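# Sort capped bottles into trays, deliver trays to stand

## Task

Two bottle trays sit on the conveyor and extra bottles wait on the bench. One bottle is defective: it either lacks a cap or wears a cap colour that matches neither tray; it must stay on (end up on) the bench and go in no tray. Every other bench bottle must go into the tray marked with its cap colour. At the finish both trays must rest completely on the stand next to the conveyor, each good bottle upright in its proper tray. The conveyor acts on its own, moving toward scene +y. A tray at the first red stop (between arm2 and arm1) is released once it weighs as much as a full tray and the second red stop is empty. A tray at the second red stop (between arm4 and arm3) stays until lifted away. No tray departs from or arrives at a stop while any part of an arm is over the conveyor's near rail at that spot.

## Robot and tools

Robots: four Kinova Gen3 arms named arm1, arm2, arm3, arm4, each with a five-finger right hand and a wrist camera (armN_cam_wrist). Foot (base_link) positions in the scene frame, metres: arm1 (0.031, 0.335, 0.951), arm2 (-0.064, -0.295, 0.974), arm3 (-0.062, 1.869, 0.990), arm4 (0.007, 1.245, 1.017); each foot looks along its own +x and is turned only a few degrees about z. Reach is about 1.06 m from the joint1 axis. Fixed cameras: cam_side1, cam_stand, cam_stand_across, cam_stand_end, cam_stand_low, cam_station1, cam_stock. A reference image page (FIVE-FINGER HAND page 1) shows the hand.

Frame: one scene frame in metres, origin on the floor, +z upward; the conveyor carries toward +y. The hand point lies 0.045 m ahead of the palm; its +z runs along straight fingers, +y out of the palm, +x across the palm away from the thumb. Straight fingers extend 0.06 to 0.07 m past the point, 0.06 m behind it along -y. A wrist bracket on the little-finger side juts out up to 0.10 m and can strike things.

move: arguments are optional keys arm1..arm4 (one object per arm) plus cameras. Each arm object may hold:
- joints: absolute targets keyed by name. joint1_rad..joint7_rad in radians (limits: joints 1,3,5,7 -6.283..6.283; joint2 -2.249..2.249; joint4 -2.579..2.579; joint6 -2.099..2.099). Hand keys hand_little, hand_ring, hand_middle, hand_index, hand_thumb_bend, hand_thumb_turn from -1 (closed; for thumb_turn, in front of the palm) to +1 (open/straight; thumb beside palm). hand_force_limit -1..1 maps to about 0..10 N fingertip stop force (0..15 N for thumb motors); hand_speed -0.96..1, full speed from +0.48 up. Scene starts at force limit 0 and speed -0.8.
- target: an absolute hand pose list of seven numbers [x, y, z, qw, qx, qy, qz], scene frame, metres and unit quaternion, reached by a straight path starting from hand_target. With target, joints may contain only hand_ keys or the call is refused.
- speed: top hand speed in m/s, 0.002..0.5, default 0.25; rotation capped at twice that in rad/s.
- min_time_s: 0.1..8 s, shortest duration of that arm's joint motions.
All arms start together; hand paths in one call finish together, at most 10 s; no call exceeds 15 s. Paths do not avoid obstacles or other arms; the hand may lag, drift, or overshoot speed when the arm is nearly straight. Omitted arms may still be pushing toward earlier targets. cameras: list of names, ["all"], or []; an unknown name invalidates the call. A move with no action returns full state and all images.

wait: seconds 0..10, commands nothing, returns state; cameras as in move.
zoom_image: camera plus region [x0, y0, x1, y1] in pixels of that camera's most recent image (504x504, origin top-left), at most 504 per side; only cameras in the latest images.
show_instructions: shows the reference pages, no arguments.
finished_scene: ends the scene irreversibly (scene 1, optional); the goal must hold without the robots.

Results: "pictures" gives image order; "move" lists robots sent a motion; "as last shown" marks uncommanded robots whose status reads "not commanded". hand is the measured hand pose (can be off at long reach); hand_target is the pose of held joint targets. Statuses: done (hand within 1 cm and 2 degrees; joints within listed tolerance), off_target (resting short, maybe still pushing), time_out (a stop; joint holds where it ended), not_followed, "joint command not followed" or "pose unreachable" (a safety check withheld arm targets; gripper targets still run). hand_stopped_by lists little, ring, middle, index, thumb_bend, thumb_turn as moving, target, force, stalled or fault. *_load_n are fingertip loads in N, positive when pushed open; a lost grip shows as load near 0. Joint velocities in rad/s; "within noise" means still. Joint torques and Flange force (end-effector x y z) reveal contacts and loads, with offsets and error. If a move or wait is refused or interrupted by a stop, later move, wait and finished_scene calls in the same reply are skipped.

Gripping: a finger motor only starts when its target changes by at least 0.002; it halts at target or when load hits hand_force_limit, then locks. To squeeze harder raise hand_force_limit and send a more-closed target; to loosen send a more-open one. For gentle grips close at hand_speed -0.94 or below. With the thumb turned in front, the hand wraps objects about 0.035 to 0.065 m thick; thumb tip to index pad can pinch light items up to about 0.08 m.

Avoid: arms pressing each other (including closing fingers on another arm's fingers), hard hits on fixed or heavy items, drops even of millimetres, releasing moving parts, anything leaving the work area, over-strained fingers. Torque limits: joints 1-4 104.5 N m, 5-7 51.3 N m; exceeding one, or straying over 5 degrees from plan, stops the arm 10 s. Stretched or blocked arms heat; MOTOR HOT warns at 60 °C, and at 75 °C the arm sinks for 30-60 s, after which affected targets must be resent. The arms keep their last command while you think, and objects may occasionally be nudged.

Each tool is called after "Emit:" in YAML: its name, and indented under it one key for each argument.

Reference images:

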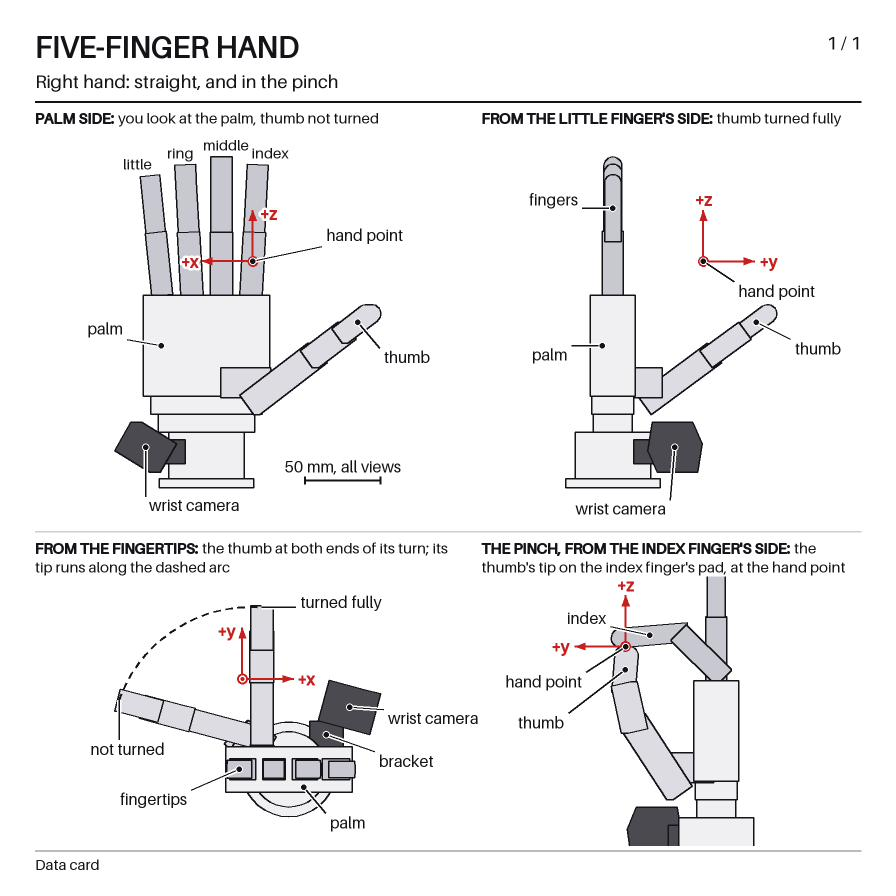

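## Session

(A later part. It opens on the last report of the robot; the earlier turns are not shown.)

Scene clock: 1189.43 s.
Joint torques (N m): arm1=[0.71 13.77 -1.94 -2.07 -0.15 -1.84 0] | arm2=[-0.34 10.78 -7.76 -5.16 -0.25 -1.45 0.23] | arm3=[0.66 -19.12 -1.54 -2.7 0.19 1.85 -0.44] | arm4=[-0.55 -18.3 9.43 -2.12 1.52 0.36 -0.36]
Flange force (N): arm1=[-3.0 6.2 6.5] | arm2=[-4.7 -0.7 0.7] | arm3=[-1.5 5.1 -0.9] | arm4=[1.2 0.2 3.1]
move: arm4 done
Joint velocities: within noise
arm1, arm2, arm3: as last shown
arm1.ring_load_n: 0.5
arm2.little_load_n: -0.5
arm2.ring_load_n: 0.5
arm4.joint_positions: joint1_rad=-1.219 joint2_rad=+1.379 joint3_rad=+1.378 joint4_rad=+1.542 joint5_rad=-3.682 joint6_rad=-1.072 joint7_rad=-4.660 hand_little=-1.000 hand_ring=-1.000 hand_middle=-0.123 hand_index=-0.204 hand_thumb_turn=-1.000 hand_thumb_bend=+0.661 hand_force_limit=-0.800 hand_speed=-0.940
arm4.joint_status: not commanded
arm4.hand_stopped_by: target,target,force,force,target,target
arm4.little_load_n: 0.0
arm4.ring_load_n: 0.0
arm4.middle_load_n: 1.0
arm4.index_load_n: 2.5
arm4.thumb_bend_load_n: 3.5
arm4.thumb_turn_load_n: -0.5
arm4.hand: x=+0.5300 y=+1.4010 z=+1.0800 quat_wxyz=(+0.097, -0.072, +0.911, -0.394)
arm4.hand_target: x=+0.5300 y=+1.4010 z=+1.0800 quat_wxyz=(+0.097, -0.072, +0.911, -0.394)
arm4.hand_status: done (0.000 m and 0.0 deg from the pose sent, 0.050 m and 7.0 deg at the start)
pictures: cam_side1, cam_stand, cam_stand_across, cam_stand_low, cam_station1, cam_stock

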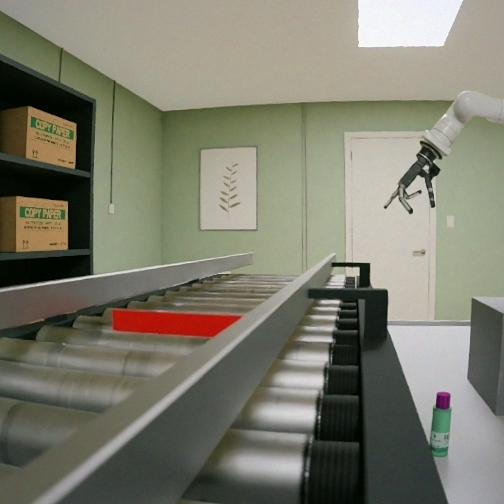

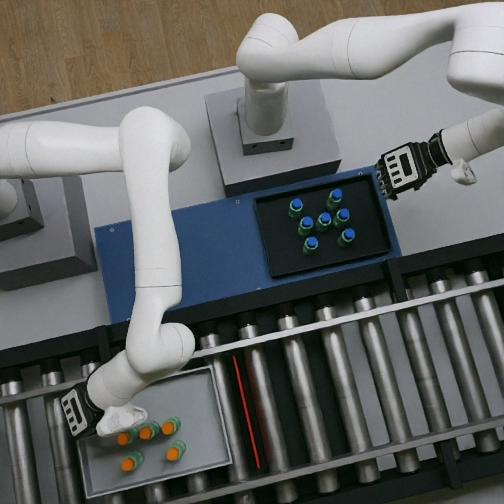

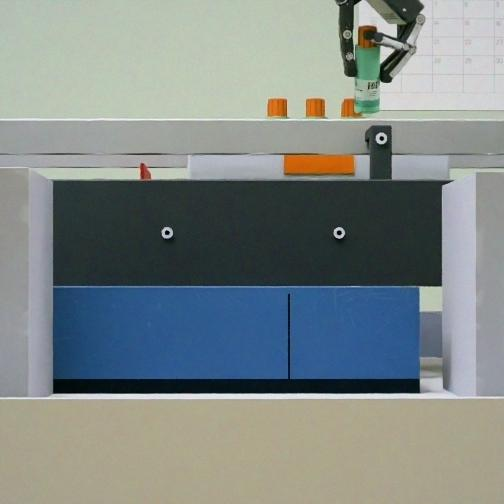

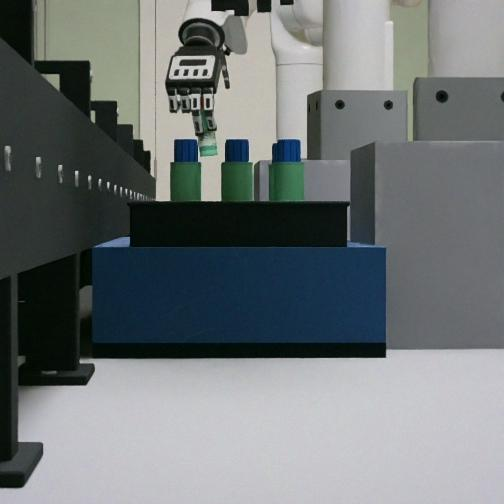

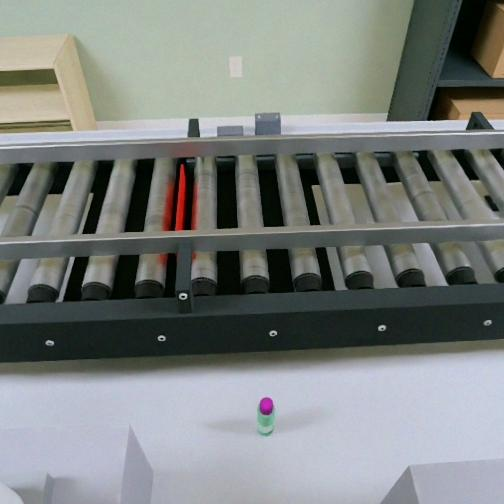

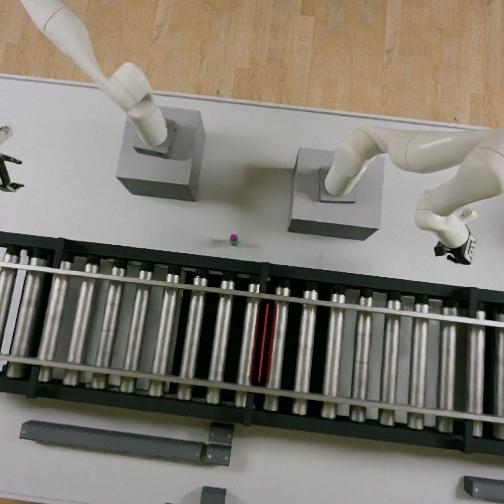

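Emit:
move:
  arm4: {"target": [0.53, 1.401, 1.10, 0.0408, -0.0962, 0.9154, -0.3886], "speed": 0.08}
  cameras: ["cam_stand_end", "cam_stand_across", "arm4_cam_wrist"]

Emit:
zoom_image:
  camera: "cam_stand_end"
  region: [60, 80, 240, 260]

Scene clock: 1194.63 s.
Joint torques (N m): arm1=[0.73 13.78 -1.9 -2.08 -0.16 -1.81 0.02] | arm2=[-0.33 10.79 -7.76 -5.16 -0.26 -1.47 0.23] | arm3=[0.61 -19.09 -1.51 -2.7 0.15 1.86 -0.46] | arm4=[-0.5 -19.13 9.19 -2.74 1.67 0.16 -0.38]
Flange force (N): arm1=[-3.1 6.3 6.6] | arm2=[-4.7 -0.7 0.7] | arm3=[-1.6 5.0 -0.9] | arm4=[1.0 0.5 3.2]
move: arm4 done
Joint velocities: within noise
arm1, arm2, arm3: as last shown
arm1.ring_load_n: 0.0
arm1.thumb_turn_load_n: -0.5
arm2.little_load_n: 0.0
arm2.ring_load_n: 0.0
arm2.middle_load_n: 0.5
arm3.little_load_n: -0.5
arm4.joint_positions: joint1_rad=-1.142 joint2_rad=+1.323 joint3_rad=+1.366 joint4_rad=+1.424 joint5_rad=-3.624 joint6_rad=-1.211 joint7_rad=-4.585 hand_little=-1.000 hand_ring=-1.000 hand_middle=-0.123 hand_index=-0.204 hand_thumb_turn=-1.000 hand_thumb_bend=+0.661 hand_force_limit=-0.800 hand_speed=-0.940
arm4.joint_status: not commanded
arm4.hand_stopped_by: target,target,force,force,target,target
arm4.little_load_n: 0.0
arm4.ring_load_n: 0.0
arm4.middle_load_n: 1.0
arm4.index_load_n: 2.0
arm4.thumb_bend_load_n: 3.5
arm4.thumb_turn_load_n: 0.0
arm4.hand: x=+0.5300 y=+1.4010 z=+1.1000 quat_wxyz=(+0.041, -0.096, +0.915, -0.389)
arm4.hand_target: x=+0.5300 y=+1.4010 z=+1.1000 quat_wxyz=(+0.041, -0.096, +0.915, -0.389)
arm4.hand_status: done (0.000 m and 0.0 deg from the pose sent, 0.020 m and 7.0 deg at the start)
pictures: arm4_cam_wrist, cam_stand_across, cam_stand_end
arm4_cam_wrist: T_world_to_cam=[[-0.37983, 0.61372, -0.69215, 0.10138], [0.71794, 0.66741, 0.1978, -1.53144], [0.58334, -0.4218, -0.69412, 1.1579]] pos_world=[0.46254, 1.44828, 1.17681]

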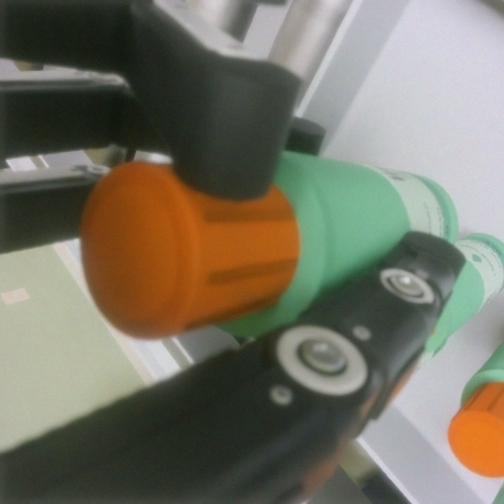

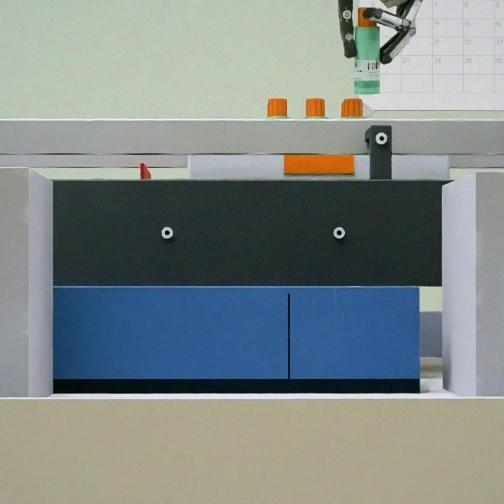

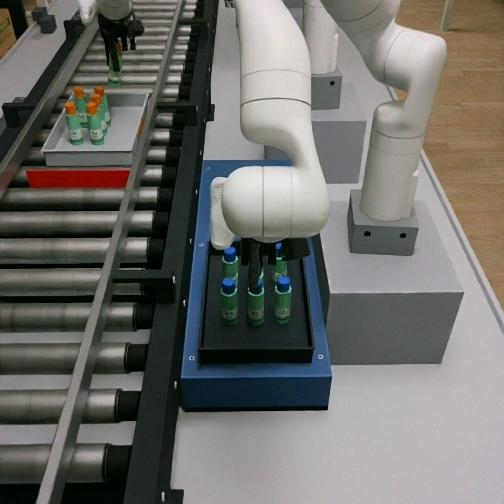

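Scaled by 2.800 from the camera's image (finer frame: 720x720).

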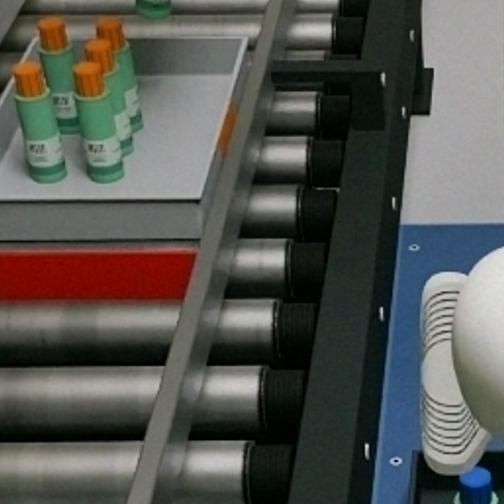

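Emit:
zoom_image:
  camera: "cam_stand_end"
  region: [50, 0, 170, 140]

Emit:
zoom_image:
  camera: "cam_stand_across"
  region: [310, 0, 430, 130]

Scaled by 3.600 from the camera's image (finer frame: 720x720).

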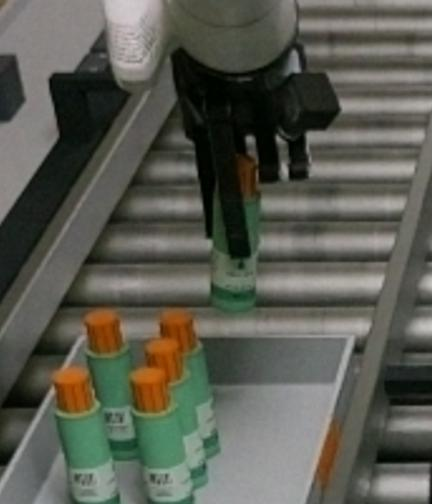

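Scaled by 3.877 from the camera's image (finer frame: 720x720).

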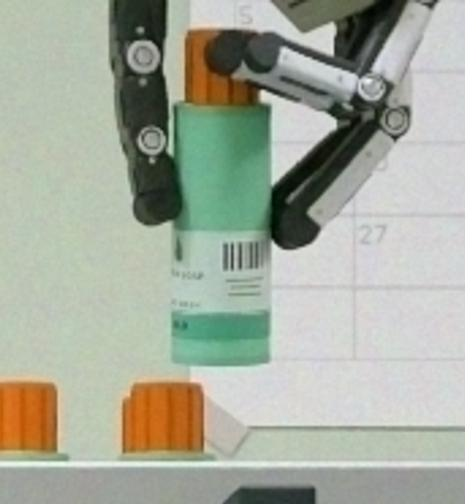

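Emit:
move:
  arm4: {"target": [0.53, 1.401, 1.10, -0.0232, -0.1231, 0.9160, -0.3810], "speed": 0.08}
  arm1: {"target": [0.20, 0.70, 0.98, 0.3777, -0.9180, 0.0740, -0.0953], "speed": 0.08}
  cameras: ["cam_stand_end", "cam_stand_across", "cam_stand_low", "cam_stand"]

Emit:
zoom_image:
  camera: "cam_stand_end"
  region: [50, 0, 170, 140]

Emit:
zoom_image:
  camera: "cam_stand_low"
  region: [150, 90, 310, 210]

Emit:
zoom_image:
  camera: "cam_stand_across"
  region: [310, 0, 430, 130]

Scene clock: 1212.10 s.
Joint torques (N m): arm1=[0.71 14.47 1.16 -0.82 -0.89 -1.91 0.16] | arm2=[-0.36 10.8 -7.75 -5.14 -0.24 -1.45 0.24] | arm3=[0.61 -19.13 -1.53 -2.77 0.16 1.87 -0.44] | arm4=[-0.43 -20.38 8.71 -3.09 1.7 -0.08 -0.3]
Flange force (N): arm1=[-2.3 3.3 3.4] | arm2=[-4.7 -0.7 0.6] | arm3=[-1.4 4.9 -0.6] | arm4=[1.1 0.7 3.3]
move: arm1 moving; arm4 done
Joint velocities: arm1=[-0.04 -0.023 0.061 0.001 0.028 -0.029 -0.046] | arm2=[within noise] | arm3=[within noise] | arm4=[within noise]
arm1.joint_positions: joint1_rad=-4.467 joint2_rad=-0.789 joint3_rad=+3.747 joint4_rad=+2.578 joint5_rad=+0.547 joint6_rad=-1.083 joint7_rad=-0.224 hand_little=-1.000 hand_ring=-1.000 hand_middle=-0.112 hand_index=-0.241 hand_thumb_turn=-1.000 hand_thumb_bend=+0.661 hand_force_limit=-0.500 hand_speed=-0.800
arm1.joint_status: not commanded
arm1.hand_stopped_by: target,target,force,force,target,target
arm1.little_load_n: 0.0
arm1.ring_load_n: 0.0
arm1.middle_load_n: 1.5
arm1.index_load_n: 2.5
arm1.thumb_bend_load_n: 4.5
arm1.thumb_turn_load_n: -0.5
arm1.hand: x=+0.2002 y=+0.7002 z=+0.9800 quat_wxyz=(-0.377, +0.919, -0.074, +0.095)
arm1.hand_target: x=+0.2002 y=+0.7002 z=+0.9800 quat_wxyz=(-0.377, +0.919, -0.074, +0.095)
arm1.hand_status: moving (0.000 m and 0.2 deg from the pose sent, 0.020 m and 7.0 deg at the start; a joint's target at an end of its range on 158 of 178 steps)
arm2, arm3: as last shown
arm2.middle_load_n: 0.0
arm3.little_load_n: 0.0
arm4.joint_positions: joint1_rad=-1.045 joint2_rad=+1.309 joint3_rad=+1.322 joint4_rad=+1.281 joint5_rad=-3.590 joint6_rad=-1.353 joint7_rad=-4.520 hand_little=-1.000 hand_ring=-1.000 hand_middle=-0.123 hand_index=-0.204 hand_thumb_turn=-1.000 hand_thumb_bend=+0.661 hand_force_limit=-0.800 hand_speed=-0.940
arm4.joint_status: not commanded
arm4.hand_stopped_by: target,target,force,force,target,target
arm4.little_load_n: 0.0
arm4.ring_load_n: 0.0
arm4.middle_load_n: 1.0
arm4.index_load_n: 2.5
arm4.thumb_bend_load_n: 3.5
arm4.thumb_turn_load_n: -0.5
arm4.hand: x=+0.5300 y=+1.4010 z=+1.1000 quat_wxyz=(-0.023, -0.123, +0.916, -0.381)
arm4.hand_target: x=+0.5300 y=+1.4010 z=+1.1000 quat_wxyz=(-0.023, -0.123, +0.916, -0.381)
arm4.hand_status: done (0.000 m and 0.0 deg from the pose sent, 0.000 m and 8.0 deg at the start)
pictures: cam_stand, cam_stand_across, cam_stand_end, cam_stand_low

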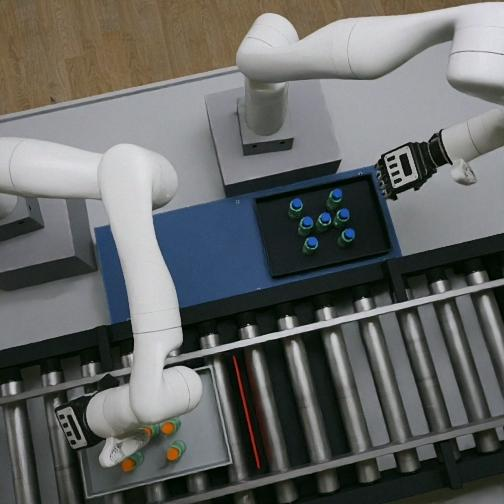

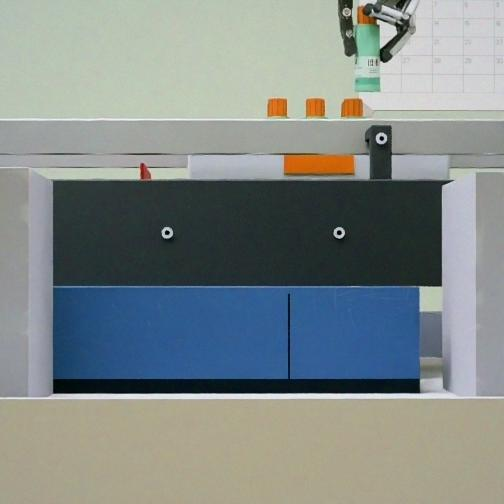

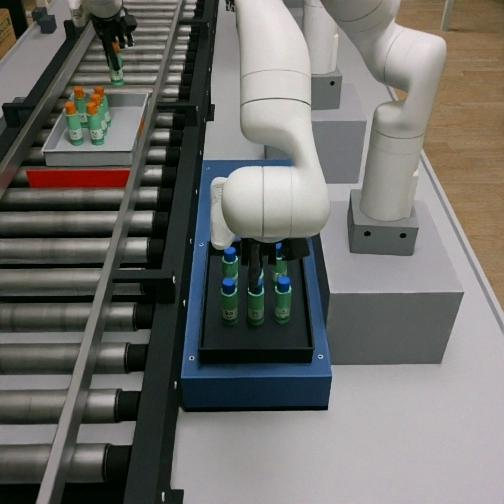

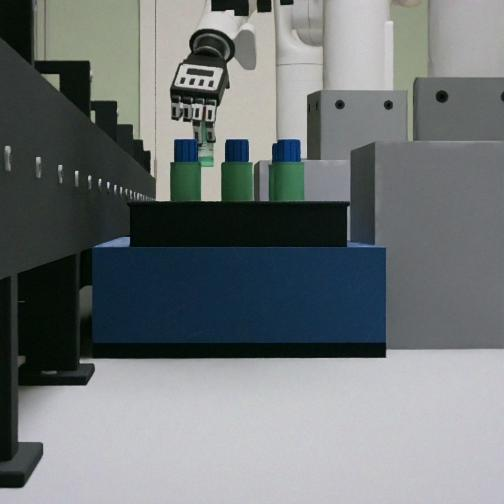

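Scaled by 3.600 from the camera's image (finer frame: 720x720).

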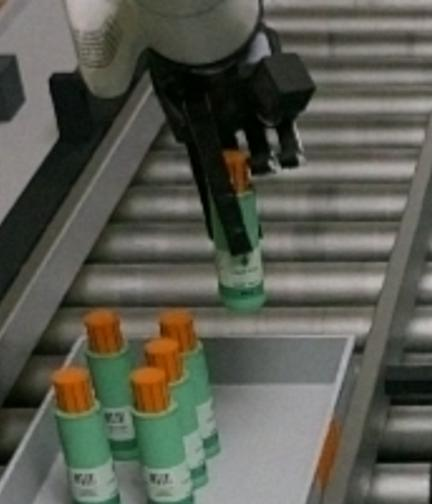

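Scaled by 3.150 from the camera's image (finer frame: 720x720).

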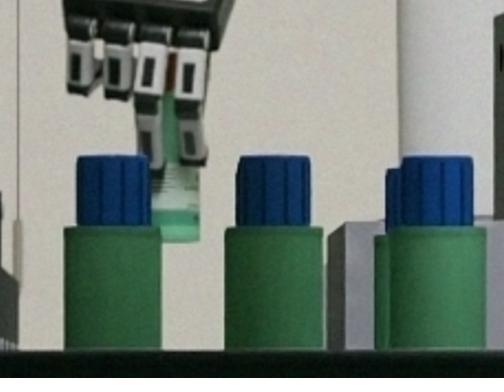

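Scaled by 3.877 from the camera's image (finer frame: 720x720).

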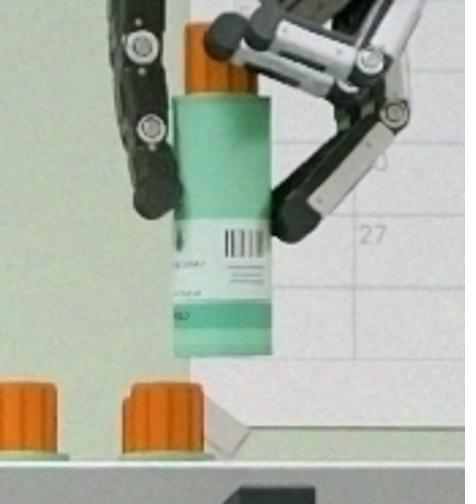

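Emit:
move:
  arm4: {"target": [0.533, 1.4025, 1.02, -0.0232, -0.1231, 0.9160, -0.3810], "speed": 0.06}
  arm1: {"target": [0.20, 0.70, 0.85, 0.3777, -0.9180, 0.0740, -0.0953], "speed": 0.08}
  cameras: ["cam_stand_end", "cam_stand_across", "cam_stand_low", "cam_stand", "arm4_cam_wrist", "arm3_cam_wrist"]

Emit:
zoom_image:
  camera: "cam_stand_end"
  region: [50, 0, 170, 140]

Emit:
zoom_image:
  camera: "cam_stand_low"
  region: [150, 90, 310, 210]

Emit:
zoom_image:
  camera: "cam_stand_across"
  region: [310, 0, 430, 130]

Scene clock: 1224.73 s.
Joint torques (N m): arm1=[0.7 16.57 1.26 2.55 -0.75 -1.82 0.04] | arm2=[-0.35 10.82 -7.76 -5.15 -0.23 -1.45 0.25] | arm3=[0.61 -19.14 -1.51 -2.74 0.16 1.82 -0.41] | arm4=[-0.43 -20.74 8.83 -2.17 1.72 -0.23 -0.31]
Flange force (N): arm1=[-0.1 4.0 0.6] | arm2=[-4.7 -0.7 0.6] | arm3=[-1.5 5.0 -0.8] | arm4=[1.6 0.3 3.4]
move: arm1 done; arm4 done
Joint velocities: within noise
arm1.joint_positions: joint1_rad=-4.399 joint2_rad=-1.304 joint3_rad=+3.589 joint4_rad=+2.497 joint5_rad=+0.306 joint6_rad=-1.486 joint7_rad=-0.151 hand_little=-1.000 hand_ring=-1.000 hand_middle=-0.112 hand_index=-0.241 hand_thumb_turn=-1.000 hand_thumb_bend=+0.661 hand_force_limit=-0.500 hand_speed=-0.800
arm1.joint_status: not commanded
arm1.hand_stopped_by: target,target,force,force,target,target
arm1.little_load_n: 0.0
arm1.ring_load_n: 0.0
arm1.middle_load_n: 1.5
arm1.index_load_n: 2.5
arm1.thumb_bend_load_n: 4.5
arm1.thumb_turn_load_n: -0.5
arm1.hand: x=+0.2000 y=+0.7000 z=+0.8500 quat_wxyz=(-0.378, +0.918, -0.074, +0.095)
arm1.hand_target: x=+0.2000 y=+0.7000 z=+0.8500 quat_wxyz=(-0.378, +0.918, -0.074, +0.095)
arm1.hand_status: done (0.000 m and 0.0 deg from the pose sent, 0.130 m and 0.2 deg at the start; a joint's target at an end of its range on 13 of 64 steps)
arm2, arm3: as last shown
arm2.ring_load_n: 0.5
arm4.joint_positions: joint1_rad=-1.033 joint2_rad=+1.427 joint3_rad=+1.256 joint4_rad=+1.285 joint5_rad=-3.662 joint6_rad=-1.267 joint7_rad=-4.580 hand_little=-1.000 hand_ring=-1.000 hand_middle=-0.123 hand_index=-0.204 hand_thumb_turn=-1.000 hand_thumb_bend=+0.661 hand_force_limit=-0.800 hand_speed=-0.940
arm4.joint_status: not commanded
arm4.hand_stopped_by: target,target,force,force,target,target
arm4.little_load_n: 0.0
arm4.ring_load_n: 0.0
arm4.middle_load_n: 1.0
arm4.index_load_n: 2.5
arm4.thumb_bend_load_n: 3.5
arm4.thumb_turn_load_n: 0.0
arm4.hand: x=+0.5330 y=+1.4025 z=+1.0200 quat_wxyz=(-0.023, -0.123, +0.916, -0.381)
arm4.hand_target: x=+0.5330 y=+1.4025 z=+1.0200 quat_wxyz=(-0.023, -0.123, +0.916, -0.381)
arm4.hand_status: done (0.000 m and 0.0 deg from the pose sent, 0.080 m and 0.0 deg at the start)
pictures: arm3_cam_wrist, arm4_cam_wrist, cam_stand, cam_stand_across, cam_stand_end, cam_stand_low
arm3_cam_wrist: T_world_to_cam=[[-0.28687, 0.60493, -0.74281, -0.42863], [0.84565, 0.52423, 0.10033, -1.36995], [0.4501, -0.59937, -0.66194, 1.97135]] pos_world=[0.14824, 2.15902, 1.12398]
arm4_cam_wrist: T_world_to_cam=[[-0.47247, 0.61363, -0.63264, 0.03501], [0.73849, 0.66742, 0.09585, -1.4257], [0.48106, -0.42191, -0.76849, 1.23183]] pos_world=[0.47682, 1.44978, 1.10546]

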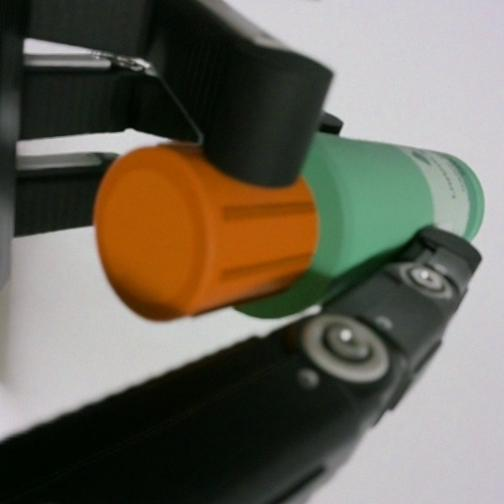

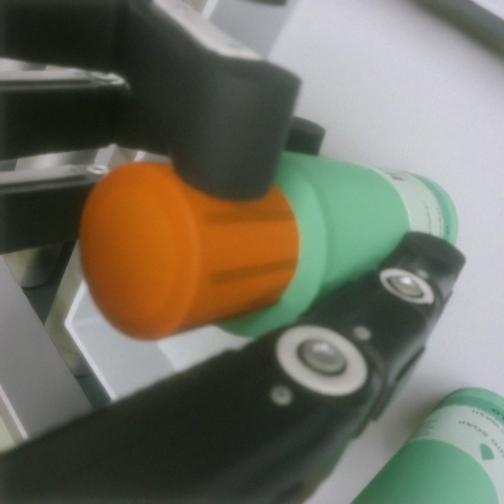

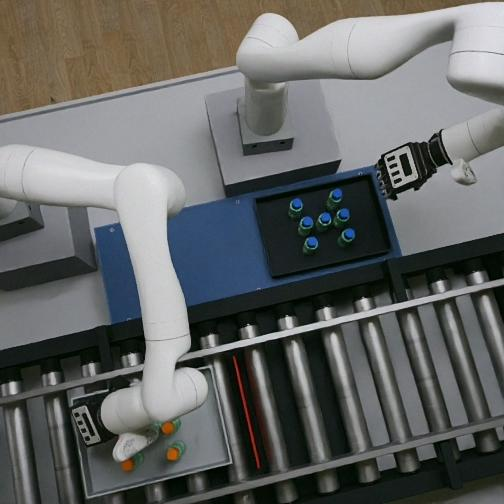

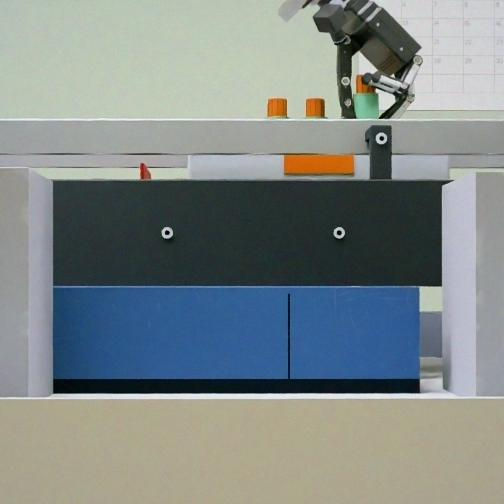

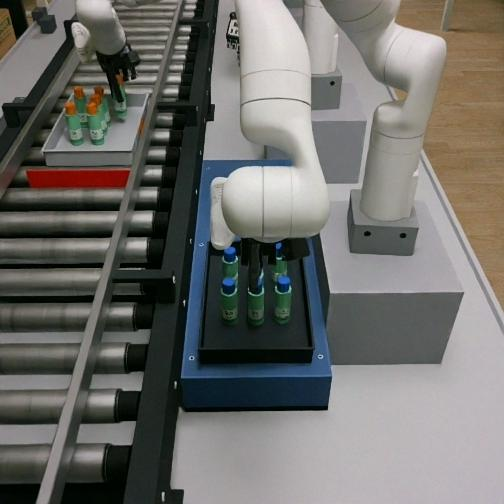

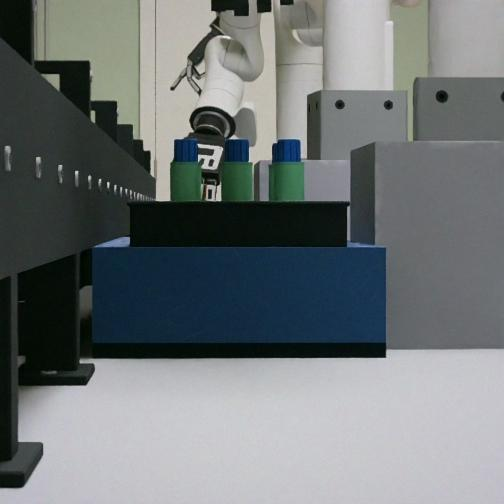

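Scaled by 3.600 from the camera's image (finer frame: 720x720).

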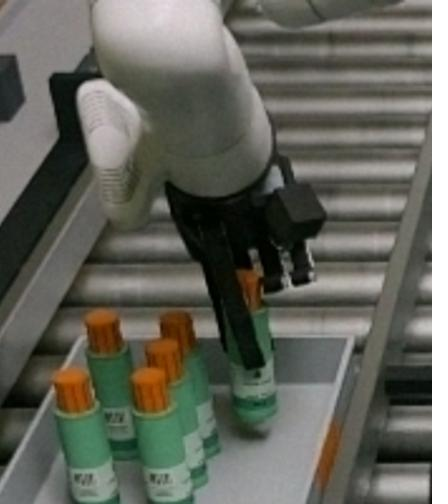

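Scaled by 3.150 from the camera's image (finer frame: 720x720).

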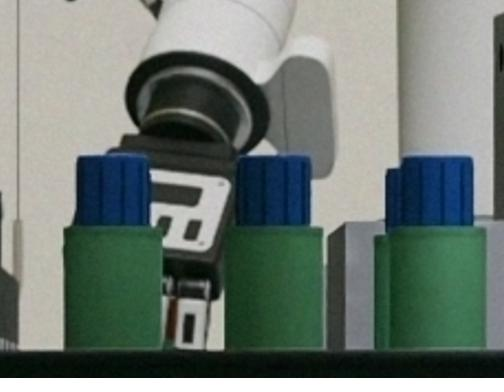

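Scaled by 3.877 from the camera's image (finer frame: 720x720).

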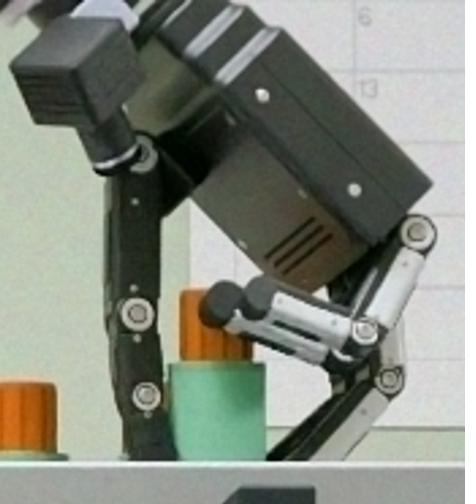

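Emit:
move:
  arm4: {"target": [0.533, 1.402, 1.004, -0.0232, -0.1231, 0.9160, -0.3810], "speed": 0.03}
  arm1: {"target": [0.20, 0.70, 0.79, 0.3777, -0.9180, 0.0740, -0.0953], "speed": 0.06}
  cameras: ["cam_stand_across"]

Emit:
move:
  arm4: {"target": [0.533, 1.402, 0.999, -0.0232, -0.1231, 0.9160, -0.3810], "speed": 0.02}
  arm1: {"target": [0.20, 0.70, 0.784, 0.3777, -0.9180, 0.0740, -0.0953], "speed": 0.02}
  cameras: ["cam_stand_across"]

Scene clock: 1230.37 s.
Joint torques (N m): arm1=[0.66 16.82 1.26 3.16 -0.74 -1.8 0.03] | arm2=[-0.38 10.8 -7.76 -5.14 -0.24 -1.45 0.25] | arm3=[0.61 -19.12 -1.47 -2.69 0.18 1.81 -0.46] | arm4=[-0.46 -20.71 8.8 -1.86 1.64 -0.21 -0.32]
Flange force (N): arm1=[0.9 4.0 0.1] | arm2=[-4.7 -0.7 0.6] | arm3=[-1.6 5.0 -1.0] | arm4=[1.1 0.3 3.0]
move: arm1 done; arm4 done
Joint velocities: within noise
arm1.joint_positions: joint1_rad=-4.388 joint2_rad=-1.475 joint3_rad=+3.526 joint4_rad=+2.394 joint5_rad=+0.220 joint6_rad=-1.544 joint7_rad=-0.142 hand_little=-1.000 hand_ring=-1.000 hand_middle=-0.112 hand_index=-0.241 hand_thumb_turn=-1.000 hand_thumb_bend=+0.661 hand_force_limit=-0.500 hand_speed=-0.800
arm1.joint_status: not commanded
arm1.hand_stopped_by: target,target,force,force,target,target
arm1.little_load_n: 0.0
arm1.ring_load_n: 0.0
arm1.middle_load_n: 1.0
arm1.index_load_n: 2.0
arm1.thumb_bend_load_n: 4.5
arm1.thumb_turn_load_n: -0.5
arm1.hand: x=+0.2000 y=+0.7000 z=+0.7900 quat_wxyz=(-0.378, +0.918, -0.074, +0.095)
arm1.hand_target: x=+0.2000 y=+0.7000 z=+0.7900 quat_wxyz=(-0.378, +0.918, -0.074, +0.095)
arm1.hand_status: done (0.000 m and 0.0 deg from the pose sent, 0.060 m and 0.0 deg at the start)
arm2, arm3: as last shown
arm2.ring_load_n: 0.0
arm4.joint_positions: joint1_rad=-1.030 joint2_rad=+1.451 joint3_rad=+1.243 joint4_rad=+1.284 joint5_rad=-3.676 joint6_rad=-1.250 joint7_rad=-4.592 hand_little=-1.000 hand_ring=-1.000 hand_middle=-0.123 hand_index=-0.204 hand_thumb_turn=-1.000 hand_thumb_bend=+0.661 hand_force_limit=-0.800 hand_speed=-0.940
arm4.joint_status: not commanded
arm4.hand_stopped_by: target,target,force,force,target,target
arm4.little_load_n: 0.0
arm4.ring_load_n: 0.0
arm4.middle_load_n: 1.0
arm4.index_load_n: 2.5
arm4.thumb_bend_load_n: 3.5
arm4.thumb_turn_load_n: 0.0
arm4.hand: x=+0.5330 y=+1.4020 z=+1.0040 quat_wxyz=(-0.023, -0.123, +0.916, -0.381)
arm4.hand_target: x=+0.5330 y=+1.4020 z=+1.0040 quat_wxyz=(-0.023, -0.123, +0.916, -0.381)
arm4.hand_status: done (0.000 m and 0.0 deg from the pose sent, 0.016 m and 0.0 deg at the start)

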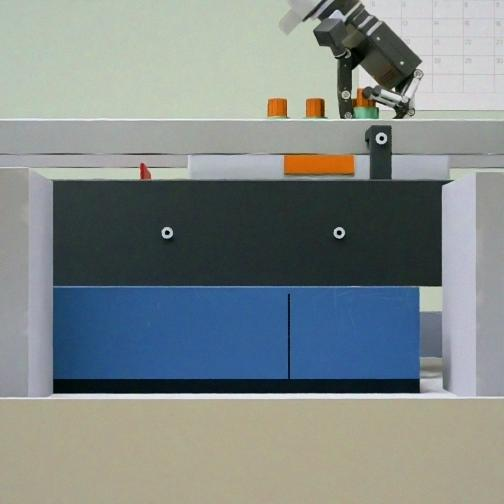

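Scene clock: 1231.33 s.
Joint torques (N m): arm1=[0.7 16.81 1.3 3.18 -0.74 -1.83 0.01] | arm2=[-0.34 10.84 -7.75 -5.14 -0.26 -1.46 0.23] | arm3=[0.59 -19.11 -1.52 -2.73 0.19 1.88 -0.48] | arm4=[-0.51 -20.78 8.78 -1.88 1.65 -0.17 -0.36]
Flange force (N): arm1=[0.8 3.7 0.2] | arm2=[-4.6 -0.7 0.7] | arm3=[-1.6 4.9 -0.7] | arm4=[1.3 0.1 3.1]
move: arm1 done; arm4 done
Joint velocities: within noise
arm1.joint_positions: joint1_rad=-4.387 joint2_rad=-1.490 joint3_rad=+3.520 joint4_rad=+2.383 joint5_rad=+0.212 joint6_rad=-1.547 joint7_rad=-0.141 hand_little=-1.000 hand_ring=-1.000 hand_middle=-0.112 hand_index=-0.241 hand_thumb_turn=-1.000 hand_thumb_bend=+0.661 hand_force_limit=-0.500 hand_speed=-0.800
arm1.joint_status: not commanded
arm1.hand_stopped_by: target,target,force,force,target,target
arm1.little_load_n: 0.0
arm1.ring_load_n: 0.0
arm1.middle_load_n: 1.5
arm1.index_load_n: 2.0
arm1.thumb_bend_load_n: 4.5
arm1.thumb_turn_load_n: -0.5
arm1.hand: x=+0.2000 y=+0.7000 z=+0.7840 quat_wxyz=(-0.378, +0.918, -0.074, +0.095)
arm1.hand_target: x=+0.2000 y=+0.7000 z=+0.7840 quat_wxyz=(-0.378, +0.918, -0.074, +0.095)
arm1.hand_status: done (0.000 m and 0.0 deg from the pose sent, 0.006 m and 0.0 deg at the start)
arm2: as last shown
arm3.joint_positions: joint1_rad=-0.927 joint2_rad=+0.871 joint3_rad=-0.454 joint4_rad=+1.690 joint5_rad=+0.541 joint6_rad=+1.579 joint7_rad=-3.137 hand_little=-0.250 hand_ring=-0.200 hand_middle=-0.200 hand_index=-0.200 hand_thumb_turn=-1.000 hand_thumb_bend=+1.000 hand_force_limit=+0.300 hand_speed=-0.700
arm3.joint_status: not commanded
arm3.hand_stopped_by: target,target,target,target,target,target
arm3.little_load_n: 0.0
arm3.ring_load_n: 0.0
arm3.middle_load_n: 0.0
arm3.index_load_n: 0.0
arm3.thumb_bend_load_n: 0.0
arm3.thumb_turn_load_n: 0.0
arm3.hand: x=+0.2040 y=+2.0920 z=+1.0500 quat_wxyz=(+0.000, +0.000, -0.906, +0.423)
arm3.hand_target: x=+0.2040 y=+2.0920 z=+1.0500 quat_wxyz=(+0.000, +0.000, -0.906, +0.423)
arm3.hand_status: not commanded
arm4.joint_positions: joint1_rad=-1.029 joint2_rad=+1.459 joint3_rad=+1.239 joint4_rad=+1.283 joint5_rad=-3.680 joint6_rad=-1.245 joint7_rad=-4.596 hand_little=-1.000 hand_ring=-1.000 hand_middle=-0.123 hand_index=-0.204 hand_thumb_turn=-1.000 hand_thumb_bend=+0.661 hand_force_limit=-0.800 hand_speed=-0.940
arm4.joint_status: not commanded
arm4.hand_stopped_by: target,target,force,force,target,target
arm4.little_load_n: 0.0
arm4.ring_load_n: 0.0
arm4.middle_load_n: 1.0
arm4.index_load_n: 2.5
arm4.thumb_bend_load_n: 3.5
arm4.thumb_turn_load_n: 0.0
arm4.hand: x=+0.5330 y=+1.4020 z=+0.9990 quat_wxyz=(-0.023, -0.123, +0.916, -0.381)
arm4.hand_target: x=+0.5330 y=+1.4020 z=+0.9990 quat_wxyz=(-0.023, -0.123, +0.916, -0.381)
arm4.hand_status: done (0.000 m and 0.0 deg from the pose sent, 0.005 m and 0.0 deg at the start)

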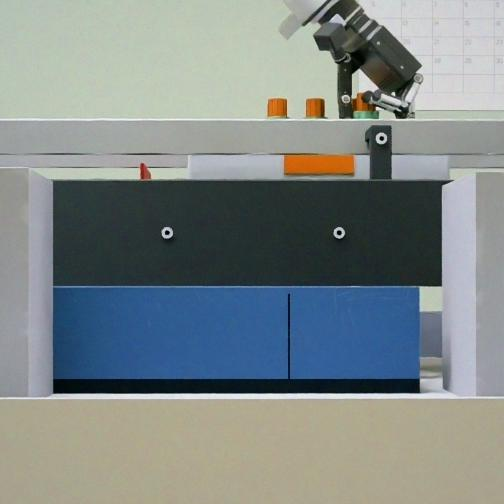

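Emit:
zoom_image:
  camera: "cam_stand_across"
  region: [310, 50, 430, 130]

Emit:
move:
  arm4: {"target": [0.533, 1.402, 0.996, -0.0232, -0.1231, 0.9160, -0.3810], "speed": 0.02}
  arm1: {"target": [0.20, 0.70, 0.780, 0.3777, -0.9180, 0.0740, -0.0953], "speed": 0.02}
  cameras: ["cam_stand_across"]

Emit:
zoom_image:
  camera: "cam_stand_across"
  region: [250, 50, 430, 130]

Scaled by 4.200 from the camera's image (finer frame: 720x720).

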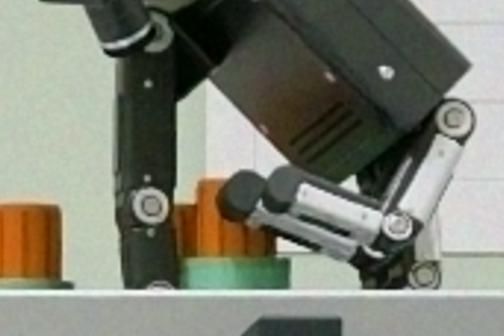

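Scene clock: 1237.43 s.
Joint torques (N m): arm1=[0.69 16.83 1.28 3.21 -0.75 -1.81 0.03] | arm2=[-0.33 10.77 -7.78 -5.16 -0.24 -1.46 0.25] | arm3=[0.61 -19.12 -1.52 -2.73 0.18 1.87 -0.44] | arm4=[-0.41 -20.07 7.96 -1.71 1.49 -0.28 -0.27]
Flange force (N): arm1=[0.9 3.8 0.1] | arm2=[-4.8 -0.8 0.7] | arm3=[-1.5 5.0 -0.8] | arm4=[1.5 -0.9 1.8]
move: arm1 done; arm4 done
Joint velocities: within noise
arm1.joint_positions: joint1_rad=-4.386 joint2_rad=-1.500 joint3_rad=+3.516 joint4_rad=+2.375 joint5_rad=+0.208 joint6_rad=-1.548 joint7_rad=-0.140 hand_little=-1.000 hand_ring=-1.000 hand_middle=-0.112 hand_index=-0.241 hand_thumb_turn=-1.000 hand_thumb_bend=+0.661 hand_force_limit=-0.500 hand_speed=-0.800
arm1.joint_status: not commanded
arm1.hand_stopped_by: target,target,force,force,target,target
arm1.little_load_n: 0.0
arm1.ring_load_n: 0.0
arm1.middle_load_n: 1.0
arm1.index_load_n: 2.5
arm1.thumb_bend_load_n: 4.5
arm1.thumb_turn_load_n: -0.5
arm1.hand: x=+0.2000 y=+0.7000 z=+0.7800 quat_wxyz=(-0.378, +0.918, -0.074, +0.095)
arm1.hand_target: x=+0.2000 y=+0.7000 z=+0.7800 quat_wxyz=(-0.378, +0.918, -0.074, +0.095)
arm1.hand_status: done (0.000 m and 0.0 deg from the pose sent, 0.004 m and 0.0 deg at the start)
arm2, arm3: as last shown
arm4.joint_positions: joint1_rad=-1.029 joint2_rad=+1.463 joint3_rad=+1.237 joint4_rad=+1.283 joint5_rad=-3.683 joint6_rad=-1.242 joint7_rad=-4.598 hand_little=-1.000 hand_ring=-1.000 hand_middle=-0.123 hand_index=-0.204 hand_thumb_turn=-1.000 hand_thumb_bend=+0.661 hand_force_limit=-0.800 hand_speed=-0.940
arm4.joint_status: not commanded
arm4.hand_stopped_by: target,target,force,force,target,target
arm4.little_load_n: 0.0
arm4.ring_load_n: 0.0
arm4.middle_load_n: 1.0
arm4.index_load_n: 2.0
arm4.thumb_bend_load_n: 3.5
arm4.thumb_turn_load_n: 0.0
arm4.hand: x=+0.5330 y=+1.4020 z=+0.9960 quat_wxyz=(-0.023, -0.123, +0.916, -0.381)
arm4.hand_target: x=+0.5330 y=+1.4020 z=+0.9960 quat_wxyz=(-0.023, -0.123, +0.916, -0.381)
arm4.hand_status: done (0.000 m and 0.0 deg from the pose sent, 0.003 m and 0.0 deg at the start)

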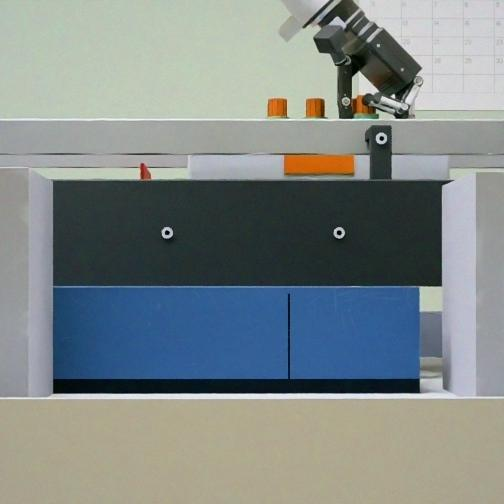

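Scaled by 2.800 from the camera's image (finer frame: 720x720).

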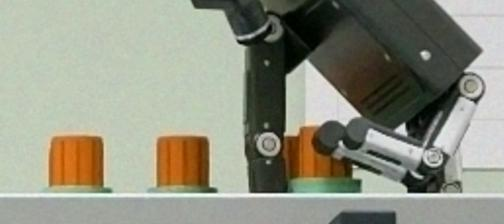

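Emit:
move:
  arm4: {"joints": {"hand_index": -0.12, "hand_middle": -0.05, "hand_thumb_bend": 0.74, "hand_speed": -0.9}}
  arm1: {"target": [0.20, 0.70, 0.777, 0.3777, -0.9180, 0.0740, -0.0953], "speed": 0.02}
  cameras: ["cam_stand_across", "arm4_cam_wrist"]

Emit:
zoom_image:
  camera: "cam_stand_across"
  region: [310, 50, 430, 130]

Scene clock: 1241.00 s.
Joint torques (N m): arm1=[0.7 16.85 1.28 3.21 -0.73 -1.8 0.02] | arm2=[-0.33 10.82 -7.76 -5.16 -0.25 -1.44 0.26] | arm3=[0.62 -19.1 -1.52 -2.74 0.16 1.87 -0.44] | arm4=[-0.51 -20.57 8.47 -1.92 1.55 -0.2 -0.28]
Flange force (N): arm1=[0.9 3.9 0.0] | arm2=[-4.7 -0.7 0.8] | arm3=[-1.5 5.0 -0.7] | arm4=[1.8 -0.3 2.8]
move: arm1 done; arm4 done
Joint velocities: within noise
arm1.joint_positions: joint1_rad=-4.386 joint2_rad=-1.508 joint3_rad=+3.513 joint4_rad=+2.368 joint5_rad=+0.204 joint6_rad=-1.549 joint7_rad=-0.140 hand_little=-1.000 hand_ring=-1.000 hand_middle=-0.112 hand_index=-0.241 hand_thumb_turn=-1.000 hand_thumb_bend=+0.661 hand_force_limit=-0.500 hand_speed=-0.800
arm1.joint_status: not commanded
arm1.hand_stopped_by: target,target,force,force,target,target
arm1.little_load_n: 0.0
arm1.ring_load_n: 0.0
arm1.middle_load_n: 1.5
arm1.index_load_n: 2.5
arm1.thumb_bend_load_n: 4.5
arm1.thumb_turn_load_n: -0.5
arm1.hand: x=+0.2000 y=+0.7000 z=+0.7770 quat_wxyz=(-0.378, +0.918, -0.074, +0.095)
arm1.hand_target: x=+0.2000 y=+0.7000 z=+0.7770 quat_wxyz=(-0.378, +0.918, -0.074, +0.095)
arm1.hand_status: done (0.000 m and 0.0 deg from the pose sent, 0.003 m and 0.0 deg at the start)
arm2.joint_positions: joint1_rad=-1.070 joint2_rad=-1.226 joint3_rad=+1.181 joint4_rad=+2.078 joint5_rad=+1.093 joint6_rad=+1.016 joint7_rad=-0.021 hand_little=+1.000 hand_ring=-1.000 hand_middle=+0.000 hand_index=+0.000 hand_thumb_turn=-1.000 hand_thumb_bend=+1.000 hand_force_limit=-0.500 hand_speed=-0.800
arm2.joint_status: not commanded
arm2.hand_stopped_by: fault,target,target,target,target,target
arm2.little_load_n: 0.0
arm2.ring_load_n: 0.5
arm2.middle_load_n: 0.0
arm2.index_load_n: 0.0
arm2.thumb_bend_load_n: 0.0
arm2.thumb_turn_load_n: 0.0
arm2.hand: x=+0.2000 y=-0.6000 z=+1.1500 quat_wxyz=(-0.242, +0.664, -0.664, +0.242)
arm2.hand_target: x=+0.2000 y=-0.6000 z=+1.1500 quat_wxyz=(-0.242, +0.664, -0.664, +0.242)
arm2.hand_status: not commanded
arm3: as last shown
arm4.joint_positions: joint1_rad=-1.029 joint2_rad=+1.463 joint3_rad=+1.237 joint4_rad=+1.283 joint5_rad=-3.683 joint6_rad=-1.242 joint7_rad=-4.598 hand_little=-1.000 hand_ring=-1.000 hand_middle=-0.050 hand_index=-0.120 hand_thumb_turn=-1.000 hand_thumb_bend=+0.740 hand_force_limit=-0.800 hand_speed=-0.900
arm4.joint_status: all done
arm4.hand_stopped_by: target,target,target,target,target,target
arm4.little_load_n: 0.0
arm4.ring_load_n: 0.0
arm4.middle_load_n: 0.0
arm4.index_load_n: 0.0
arm4.thumb_bend_load_n: 0.0
arm4.thumb_turn_load_n: 0.0
arm4.hand: x=+0.5330 y=+1.4020 z=+0.9959 quat_wxyz=(-0.023, -0.123, +0.916, -0.381)
arm4.hand_target: x=+0.5330 y=+1.4020 z=+0.9960 quat_wxyz=(-0.023, -0.123, +0.916, -0.381)
arm4.hand_status: not commanded
pictures: arm4_cam_wrist, cam_stand_across
arm4_cam_wrist: T_world_to_cam=[[-0.47257, 0.61363, -0.63256, 0.02003], [0.7385, 0.66743, 0.09575, -1.42296], [0.48094, -0.4219, -0.76857, 1.21322]] pos_world=[0.47682, 1.44928, 1.08136]

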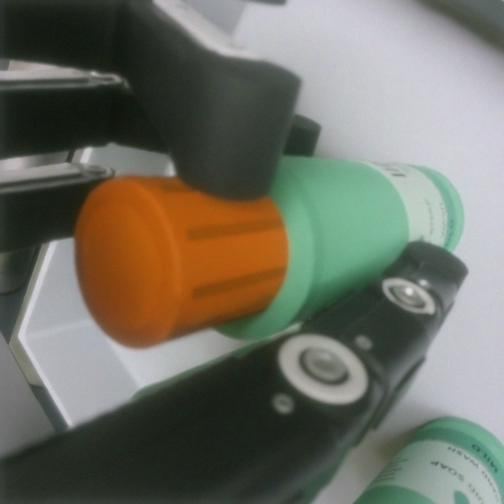

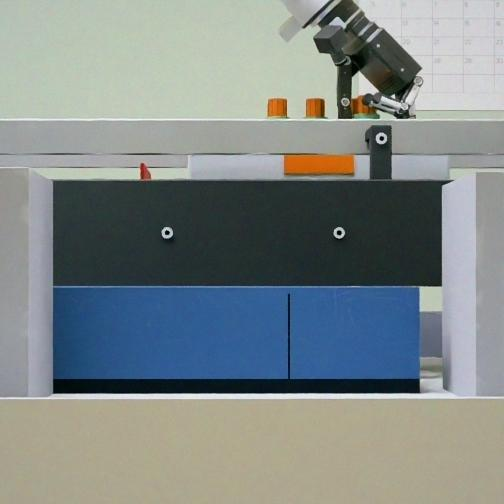

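Scaled by 4.200 from the camera's image (finer frame: 720x720).

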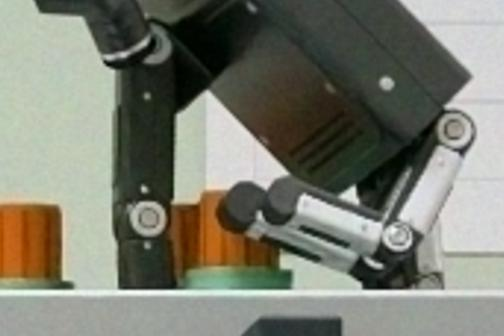

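Emit:
move:
  arm4: {"joints": {"hand_index": 0.1, "hand_middle": 0.1, "hand_thumb_bend": 0.95, "hand_speed": -0.8}}
  arm1: {"target": [0.20, 0.70, 0.773, 0.3777, -0.9180, 0.0740, -0.0953], "speed": 0.02}
  cameras: ["cam_stand_across", "arm4_cam_wrist", "cam_stand_end"]

Emit:
zoom_image:
  camera: "cam_stand_across"
  region: [310, 50, 430, 130]

Scene clock: 1245.93 s.
Joint torques (N m): arm1=[0.7 16.83 1.27 3.25 -0.71 -1.81 0.04] | arm2=[-0.35 10.82 -7.76 -5.13 -0.27 -1.45 0.23] | arm3=[0.67 -19.13 -1.49 -2.77 0.17 1.82 -0.45] | arm4=[-0.49 -20.48 8.46 -1.87 1.55 -0.26 -0.33]
Flange force (N): arm1=[0.9 3.8 0.1] | arm2=[-4.6 -0.7 0.7] | arm3=[-1.4 5.0 -0.8] | arm4=[1.8 -0.5 2.7]
move: arm1 done; arm4 done
Joint velocities: within noise
arm1.joint_positions: joint1_rad=-4.385 joint2_rad=-1.518 joint3_rad=+3.510 joint4_rad=+2.360 joint5_rad=+0.199 joint6_rad=-1.551 joint7_rad=-0.139 hand_little=-1.000 hand_ring=-1.000 hand_middle=-0.112 hand_index=-0.241 hand_thumb_turn=-1.000 hand_thumb_bend=+0.661 hand_force_limit=-0.500 hand_speed=-0.800
arm1.joint_status: not commanded
arm1.hand_stopped_by: target,target,force,force,target,target
arm1.little_load_n: 0.0
arm1.ring_load_n: 0.0
arm1.middle_load_n: 1.0
arm1.index_load_n: 2.5
arm1.thumb_bend_load_n: 5.0
arm1.thumb_turn_load_n: -0.5
arm1.hand: x=+0.2000 y=+0.7000 z=+0.7730 quat_wxyz=(-0.378, +0.918, -0.074, +0.095)
arm1.hand_target: x=+0.2000 y=+0.7000 z=+0.7730 quat_wxyz=(-0.378, +0.918, -0.074, +0.095)
arm1.hand_status: done (0.000 m and 0.0 deg from the pose sent, 0.004 m and 0.0 deg at the start)
arm2, arm3: as last shown
arm2.ring_load_n: 0.0
arm4.joint_positions: joint1_rad=-1.029 joint2_rad=+1.463 joint3_rad=+1.237 joint4_rad=+1.283 joint5_rad=-3.683 joint6_rad=-1.242 joint7_rad=-4.598 hand_little=-1.000 hand_ring=-1.000 hand_middle=+0.100 hand_index=+0.100 hand_thumb_turn=-1.000 hand_thumb_bend=+0.950 hand_force_limit=-0.800 hand_speed=-0.800
arm4.joint_status: all done
arm4.hand_stopped_by: target,target,target,target,target,target
arm4.little_load_n: 0.0
arm4.ring_load_n: 0.0
arm4.middle_load_n: 0.0
arm4.index_load_n: 0.0
arm4.thumb_bend_load_n: 0.0
arm4.thumb_turn_load_n: 0.0
arm4.hand: x=+0.5330 y=+1.4020 z=+0.9960 quat_wxyz=(-0.023, -0.123, +0.916, -0.381)
arm4.hand_target: x=+0.5330 y=+1.4020 z=+0.9960 quat_wxyz=(-0.023, -0.123, +0.916, -0.381)
arm4.hand_status: not commanded
pictures: arm4_cam_wrist, cam_stand_across, cam_stand_end
arm4_cam_wrist: T_world_to_cam=[[-0.47251, 0.61359, -0.63265, 0.02022], [0.73846, 0.66746, 0.09582, -1.42307], [0.48106, -0.42191, -0.76849, 1.21317]] pos_world=[0.47682, 1.44928, 1.08146]

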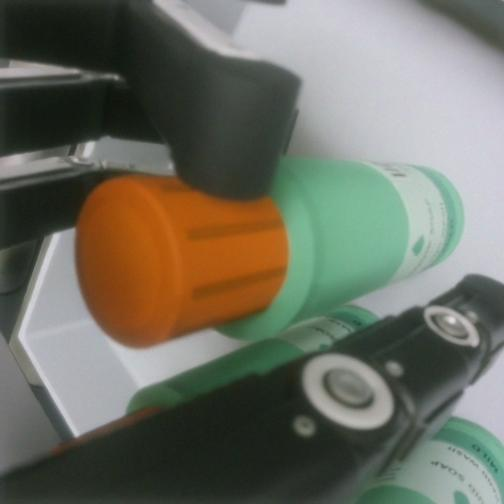

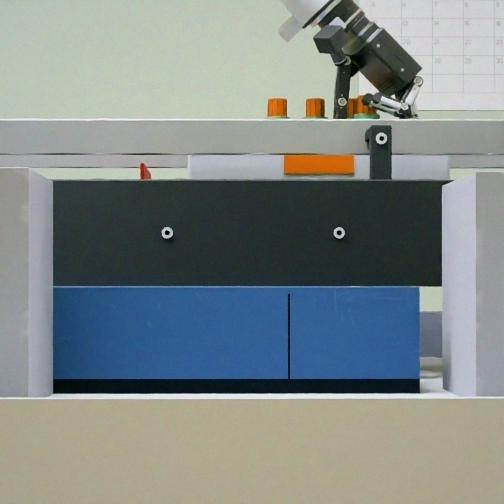

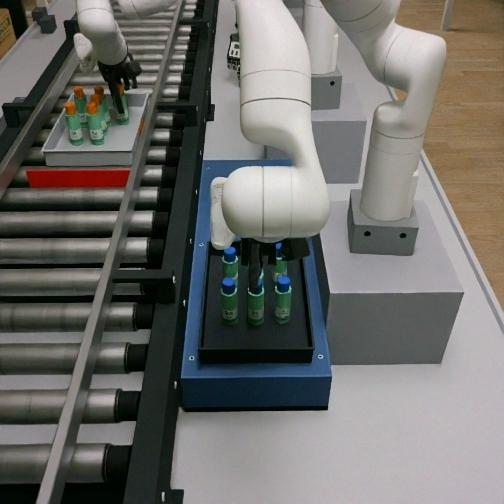

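Scaled by 4.200 from the camera's image (finer frame: 720x720).

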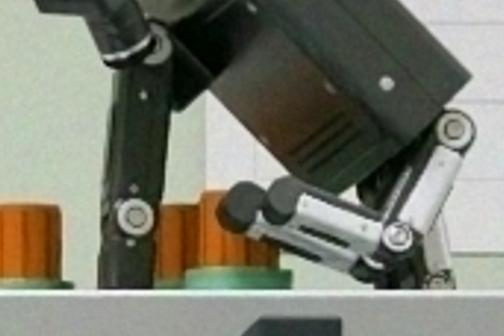

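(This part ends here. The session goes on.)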